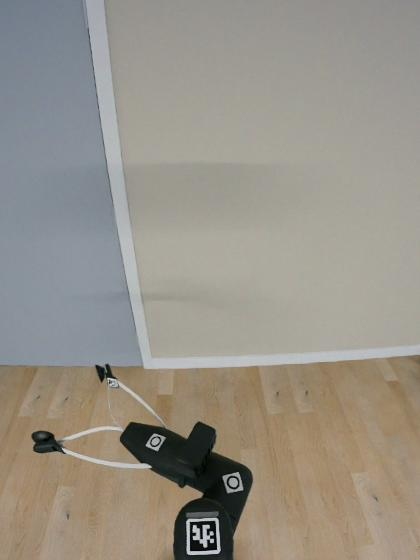

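Call:
zoom_image(camera="r1_head_camera", region=[90, 300, 370, 560])

Call:
zoom_image(camera="r2_head_camera", region=[20, 180, 220, 400])

Scaled by 1.800 from the camera's 420x560 image, which has a finer 600x800 frame.

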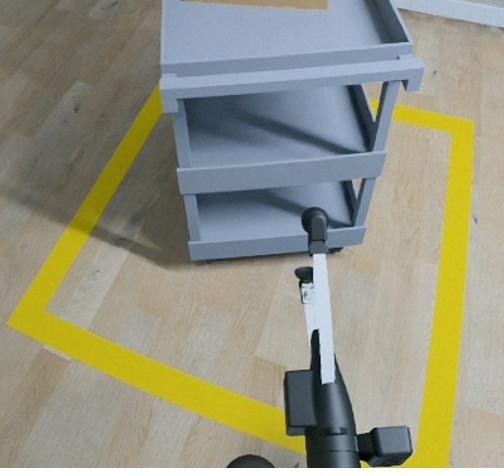

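Scaled by 2.291 from the camera's 420x560 image, which has a finer 1200x1600 frame.

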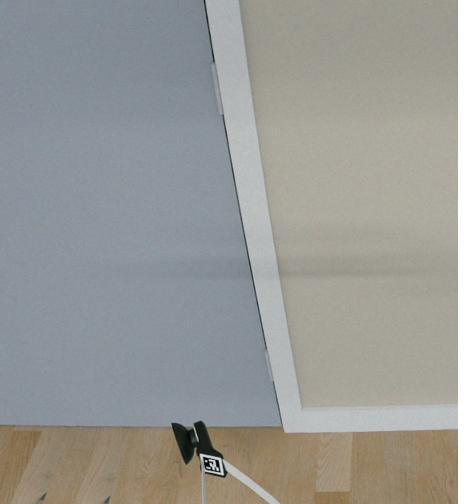

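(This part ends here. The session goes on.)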